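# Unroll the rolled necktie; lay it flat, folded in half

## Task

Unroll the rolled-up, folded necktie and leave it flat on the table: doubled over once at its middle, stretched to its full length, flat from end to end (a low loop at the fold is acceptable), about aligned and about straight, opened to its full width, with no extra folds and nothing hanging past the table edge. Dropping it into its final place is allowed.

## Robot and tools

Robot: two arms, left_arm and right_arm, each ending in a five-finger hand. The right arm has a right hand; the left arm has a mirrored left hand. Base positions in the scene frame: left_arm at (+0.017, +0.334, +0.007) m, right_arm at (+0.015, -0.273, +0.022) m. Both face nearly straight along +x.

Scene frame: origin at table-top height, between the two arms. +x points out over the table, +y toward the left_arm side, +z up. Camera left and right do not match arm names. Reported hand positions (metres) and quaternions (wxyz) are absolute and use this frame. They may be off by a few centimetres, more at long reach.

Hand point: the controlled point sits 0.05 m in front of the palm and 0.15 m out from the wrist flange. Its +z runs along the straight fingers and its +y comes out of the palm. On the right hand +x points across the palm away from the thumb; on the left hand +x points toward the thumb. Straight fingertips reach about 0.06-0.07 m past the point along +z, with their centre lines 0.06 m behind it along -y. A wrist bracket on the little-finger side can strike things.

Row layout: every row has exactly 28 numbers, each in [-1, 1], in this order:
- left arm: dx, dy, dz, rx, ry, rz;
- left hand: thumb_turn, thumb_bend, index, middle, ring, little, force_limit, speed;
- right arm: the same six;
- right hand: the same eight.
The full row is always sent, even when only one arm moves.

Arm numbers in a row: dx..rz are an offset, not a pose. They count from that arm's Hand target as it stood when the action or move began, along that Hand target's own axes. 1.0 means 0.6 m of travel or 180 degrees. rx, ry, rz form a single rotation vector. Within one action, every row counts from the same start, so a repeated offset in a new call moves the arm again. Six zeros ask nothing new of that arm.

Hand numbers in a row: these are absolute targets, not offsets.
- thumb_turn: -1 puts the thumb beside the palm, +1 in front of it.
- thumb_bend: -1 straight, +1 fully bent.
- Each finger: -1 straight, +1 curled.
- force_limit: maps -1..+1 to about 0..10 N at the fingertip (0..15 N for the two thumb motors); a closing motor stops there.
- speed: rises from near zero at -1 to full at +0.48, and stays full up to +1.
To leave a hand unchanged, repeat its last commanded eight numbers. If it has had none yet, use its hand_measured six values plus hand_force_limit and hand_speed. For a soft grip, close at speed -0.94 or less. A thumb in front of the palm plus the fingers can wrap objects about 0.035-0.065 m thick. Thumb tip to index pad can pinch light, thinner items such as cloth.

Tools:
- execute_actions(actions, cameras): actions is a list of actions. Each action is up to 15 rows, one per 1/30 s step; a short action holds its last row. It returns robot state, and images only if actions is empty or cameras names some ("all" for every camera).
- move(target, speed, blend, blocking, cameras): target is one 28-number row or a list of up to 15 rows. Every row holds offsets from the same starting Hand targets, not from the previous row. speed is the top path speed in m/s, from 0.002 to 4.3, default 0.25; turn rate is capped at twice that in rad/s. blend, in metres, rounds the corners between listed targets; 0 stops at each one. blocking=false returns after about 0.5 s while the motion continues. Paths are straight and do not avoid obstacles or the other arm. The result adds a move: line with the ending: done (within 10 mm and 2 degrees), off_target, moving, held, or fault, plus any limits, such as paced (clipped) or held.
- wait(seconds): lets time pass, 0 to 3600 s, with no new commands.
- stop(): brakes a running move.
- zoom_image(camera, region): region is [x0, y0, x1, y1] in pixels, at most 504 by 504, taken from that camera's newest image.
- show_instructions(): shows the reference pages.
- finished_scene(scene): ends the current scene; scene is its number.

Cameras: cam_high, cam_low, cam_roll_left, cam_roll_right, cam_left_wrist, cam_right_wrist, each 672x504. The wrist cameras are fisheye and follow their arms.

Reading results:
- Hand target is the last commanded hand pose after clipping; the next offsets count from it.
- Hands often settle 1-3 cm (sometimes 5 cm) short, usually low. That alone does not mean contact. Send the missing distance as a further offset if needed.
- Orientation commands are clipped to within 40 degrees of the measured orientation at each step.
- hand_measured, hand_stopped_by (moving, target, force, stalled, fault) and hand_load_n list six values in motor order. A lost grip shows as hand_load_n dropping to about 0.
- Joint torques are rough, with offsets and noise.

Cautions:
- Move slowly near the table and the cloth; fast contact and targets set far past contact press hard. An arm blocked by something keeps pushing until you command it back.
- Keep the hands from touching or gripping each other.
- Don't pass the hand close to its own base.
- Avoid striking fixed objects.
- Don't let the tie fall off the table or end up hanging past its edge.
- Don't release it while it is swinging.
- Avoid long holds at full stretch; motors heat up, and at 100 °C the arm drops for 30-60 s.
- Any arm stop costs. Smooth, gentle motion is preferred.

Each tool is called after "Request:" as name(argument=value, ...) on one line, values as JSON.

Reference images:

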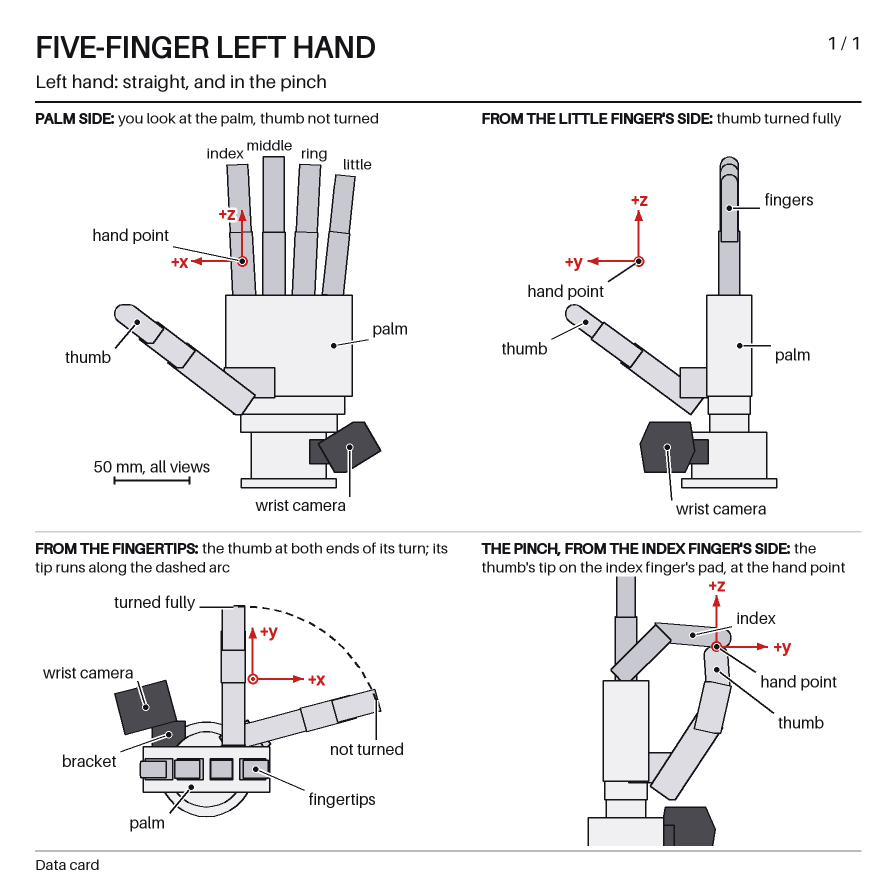

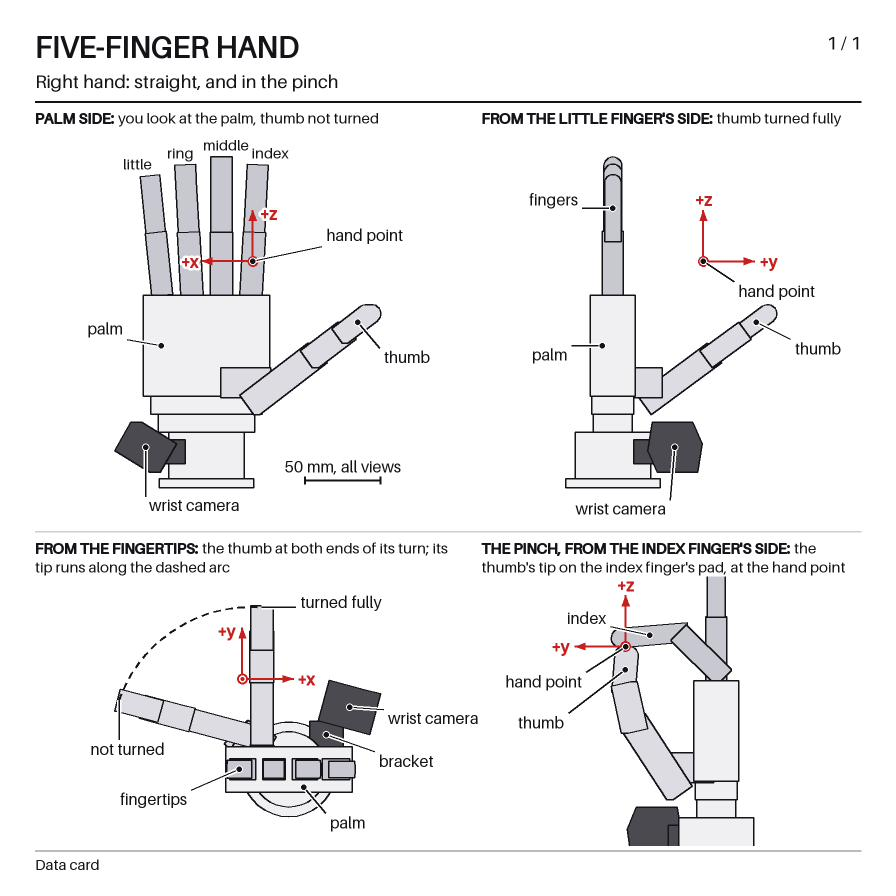

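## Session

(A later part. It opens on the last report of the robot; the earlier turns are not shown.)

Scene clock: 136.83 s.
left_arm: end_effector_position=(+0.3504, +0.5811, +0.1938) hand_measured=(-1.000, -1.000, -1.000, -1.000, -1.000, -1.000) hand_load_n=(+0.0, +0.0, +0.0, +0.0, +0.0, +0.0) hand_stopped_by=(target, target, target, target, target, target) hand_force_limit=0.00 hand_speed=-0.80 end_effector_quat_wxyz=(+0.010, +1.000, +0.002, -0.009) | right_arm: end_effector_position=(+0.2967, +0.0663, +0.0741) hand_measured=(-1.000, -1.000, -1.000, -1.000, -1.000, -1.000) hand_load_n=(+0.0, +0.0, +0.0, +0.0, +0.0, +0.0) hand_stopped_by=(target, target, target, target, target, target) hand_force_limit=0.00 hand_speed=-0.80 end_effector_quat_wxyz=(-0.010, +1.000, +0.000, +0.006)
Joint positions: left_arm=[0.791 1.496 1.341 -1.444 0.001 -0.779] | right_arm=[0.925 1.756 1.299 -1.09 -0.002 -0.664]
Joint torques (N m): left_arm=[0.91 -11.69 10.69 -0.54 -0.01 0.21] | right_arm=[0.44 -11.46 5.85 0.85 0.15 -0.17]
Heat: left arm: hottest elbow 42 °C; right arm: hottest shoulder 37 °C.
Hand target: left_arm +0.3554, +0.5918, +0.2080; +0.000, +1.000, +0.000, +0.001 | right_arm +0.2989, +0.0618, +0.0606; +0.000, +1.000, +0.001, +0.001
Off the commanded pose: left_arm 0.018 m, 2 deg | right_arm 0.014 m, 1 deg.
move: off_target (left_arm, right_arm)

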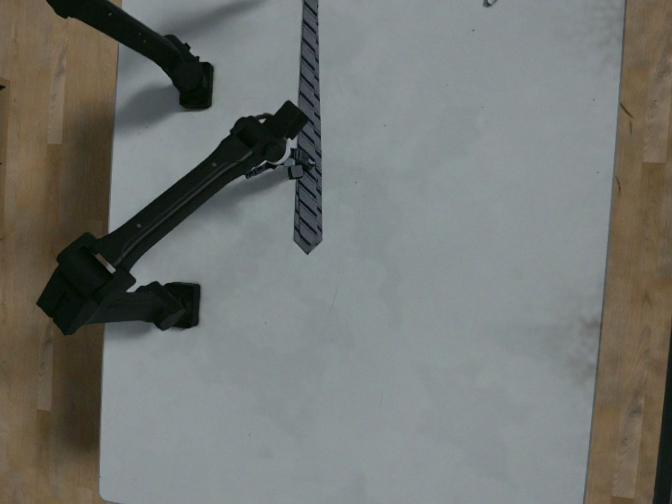

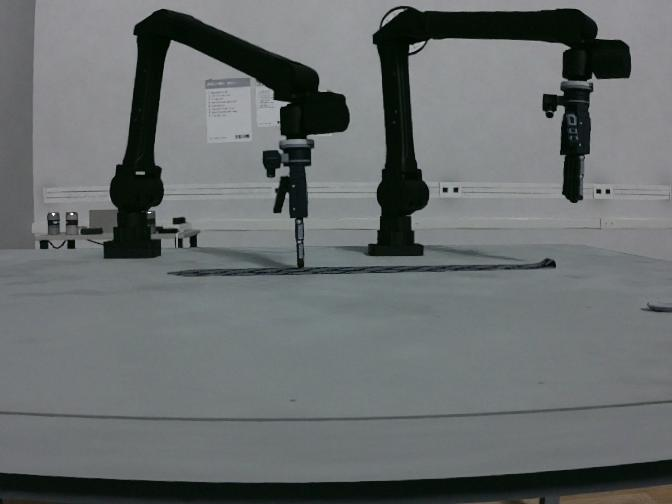

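Request:
move(target=[-0.2,0.1,-0.1,0,0,0,-1,-1,-1,-1,-1,-1,0,-0.8,0,0,-0.18,0,0,0,-1,-1,-1,-1,-1,-1,0,-0.8], speed=0.2, cameras=["all"])

Request:
zoom_image(camera="cam_low", region=[340, 240, 520, 310])

Request:
zoom_image(camera="cam_roll_left", region=[460, 230, 580, 290])

Request:
zoom_image(camera="cam_roll_left", region=[150, 230, 470, 290])

Scene clock: 144.40 s.
left_arm: end_effector_position=(+0.2422, +0.5346, +0.2743) hand_measured=(-1.000, -1.000, -1.000, -1.000, -1.000, -1.000) hand_load_n=(+0.0, +0.0, +0.0, +0.0, +0.0, +0.0) hand_stopped_by=(target, target, target, target, target, target) hand_force_limit=0.00 hand_speed=-0.80 end_effector_quat_wxyz=(-0.011, +1.000, +0.000, +0.009) | right_arm: end_effector_position=(+0.2893, +0.0568, +0.1604) hand_measured=(-1.000, -1.000, -1.000, -1.000, -1.000, -1.000) hand_load_n=(+0.0, +0.0, +0.0, +0.0, +0.0, +0.0) hand_stopped_by=(target, target, target, target, target, target) hand_force_limit=0.00 hand_speed=-0.80 end_effector_quat_wxyz=(+0.006, +1.000, +0.000, -0.006)
Joint positions: left_arm=[0.929 1.171 1.251 -1.622 0.001 -0.638] | right_arm=[0.925 1.677 1.427 -1.336 -0.002 -0.664]
Joint torques (N m): left_arm=[1.14 -6.65 6.5 -0.36 0.02 0.21] | right_arm=[0.44 -11.75 9.46 -0.13 0.15 -0.17]
Heat: left arm: hottest elbow 40 °C; right arm: hottest shoulder 36 °C.
Hand target: left_arm +0.2352, +0.5319, +0.2676; +0.000, +1.000, +0.000, +0.001 | right_arm +0.2987, +0.0617, +0.1686; +0.000, +1.000, +0.001, +0.001
Off the commanded pose: left_arm 0.010 m, 2 deg | right_arm 0.013 m, 1 deg.
move: off_target (right_arm)
cam_left_wrist: T_world_to_cam=[[0.29371, 0.95583, 0.01117, -0.58009], [0.81052, -0.25522, 0.52718, -0.20555], [0.50675, -0.14579, -0.84968, 0.30264]] pos_world=[0.18362, 0.54613, 0.37199]
cam_right_wrist: T_world_to_cam=[[0.266, -0.96339, -0.03345, -0.01344], [-0.80101, -0.24021, 0.54834, 0.15077], [-0.5363, -0.11907, -0.83559, 0.41321]] pos_world=[0.34595, 0.07247, 0.26215]

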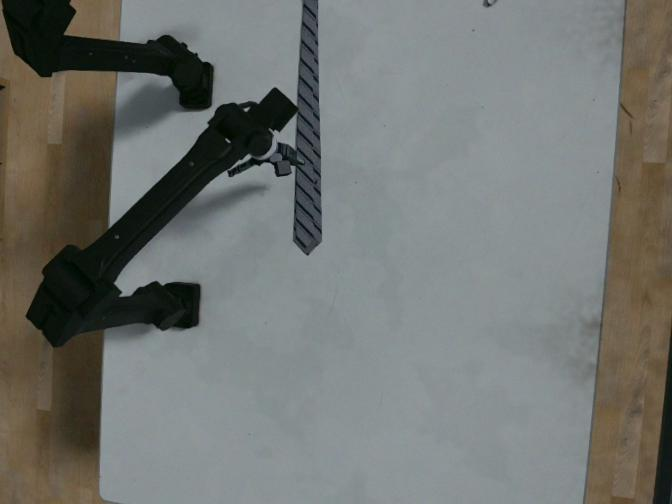

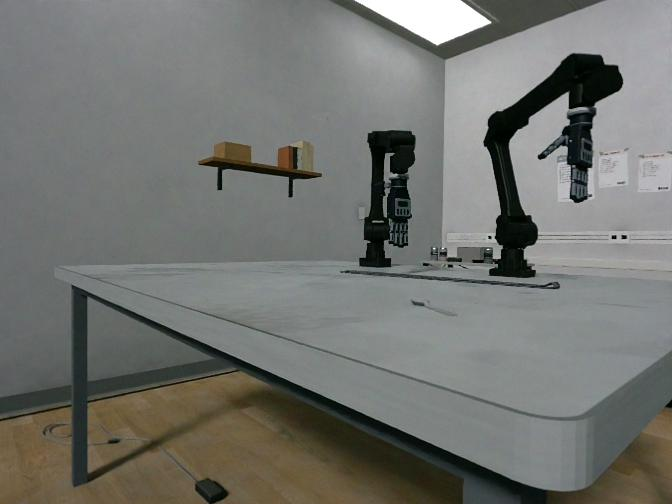

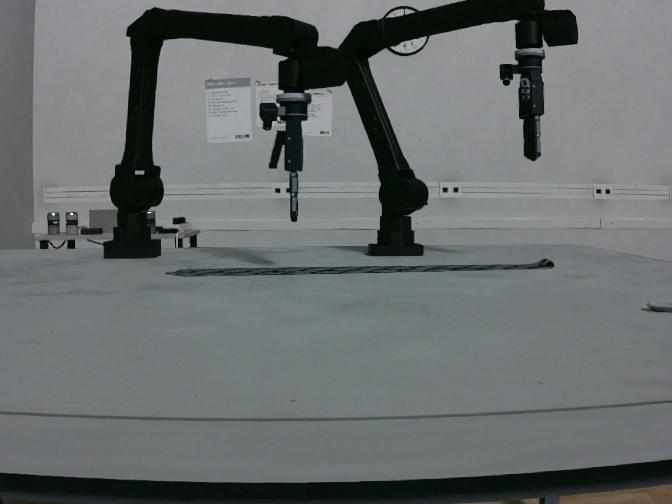

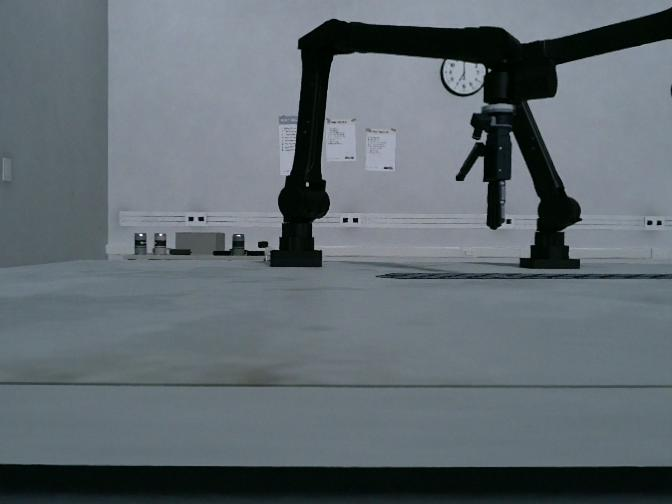

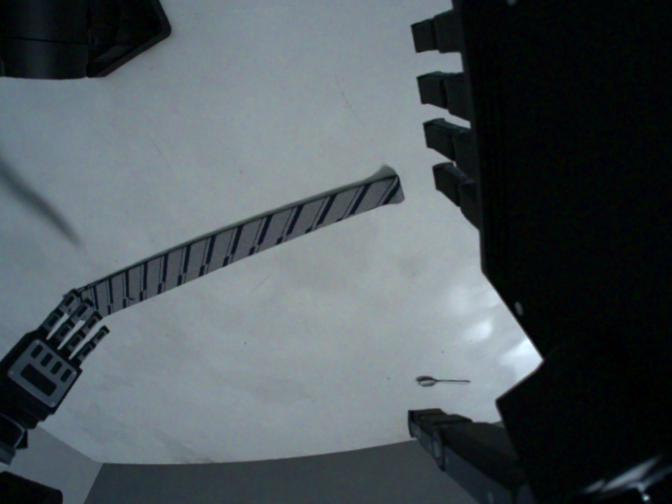

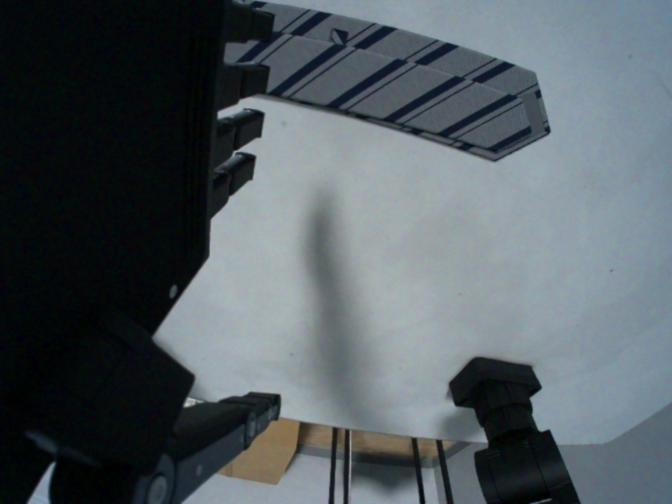

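Scaled by 2.800 from the camera's image (finer frame: 960x720).

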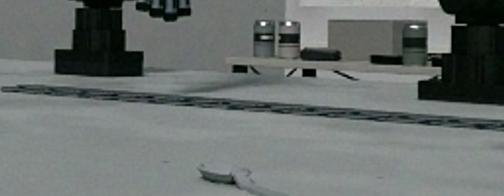

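Scaled by 4.200 from the camera's image (finer frame: 960x720).

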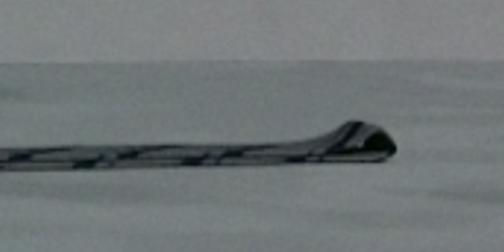

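Scaled by 1.575 from the camera's image (finer frame: 960x720).

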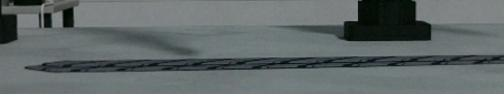

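Request:
finished_scene(scene=2)

The scene is finished: the task was done.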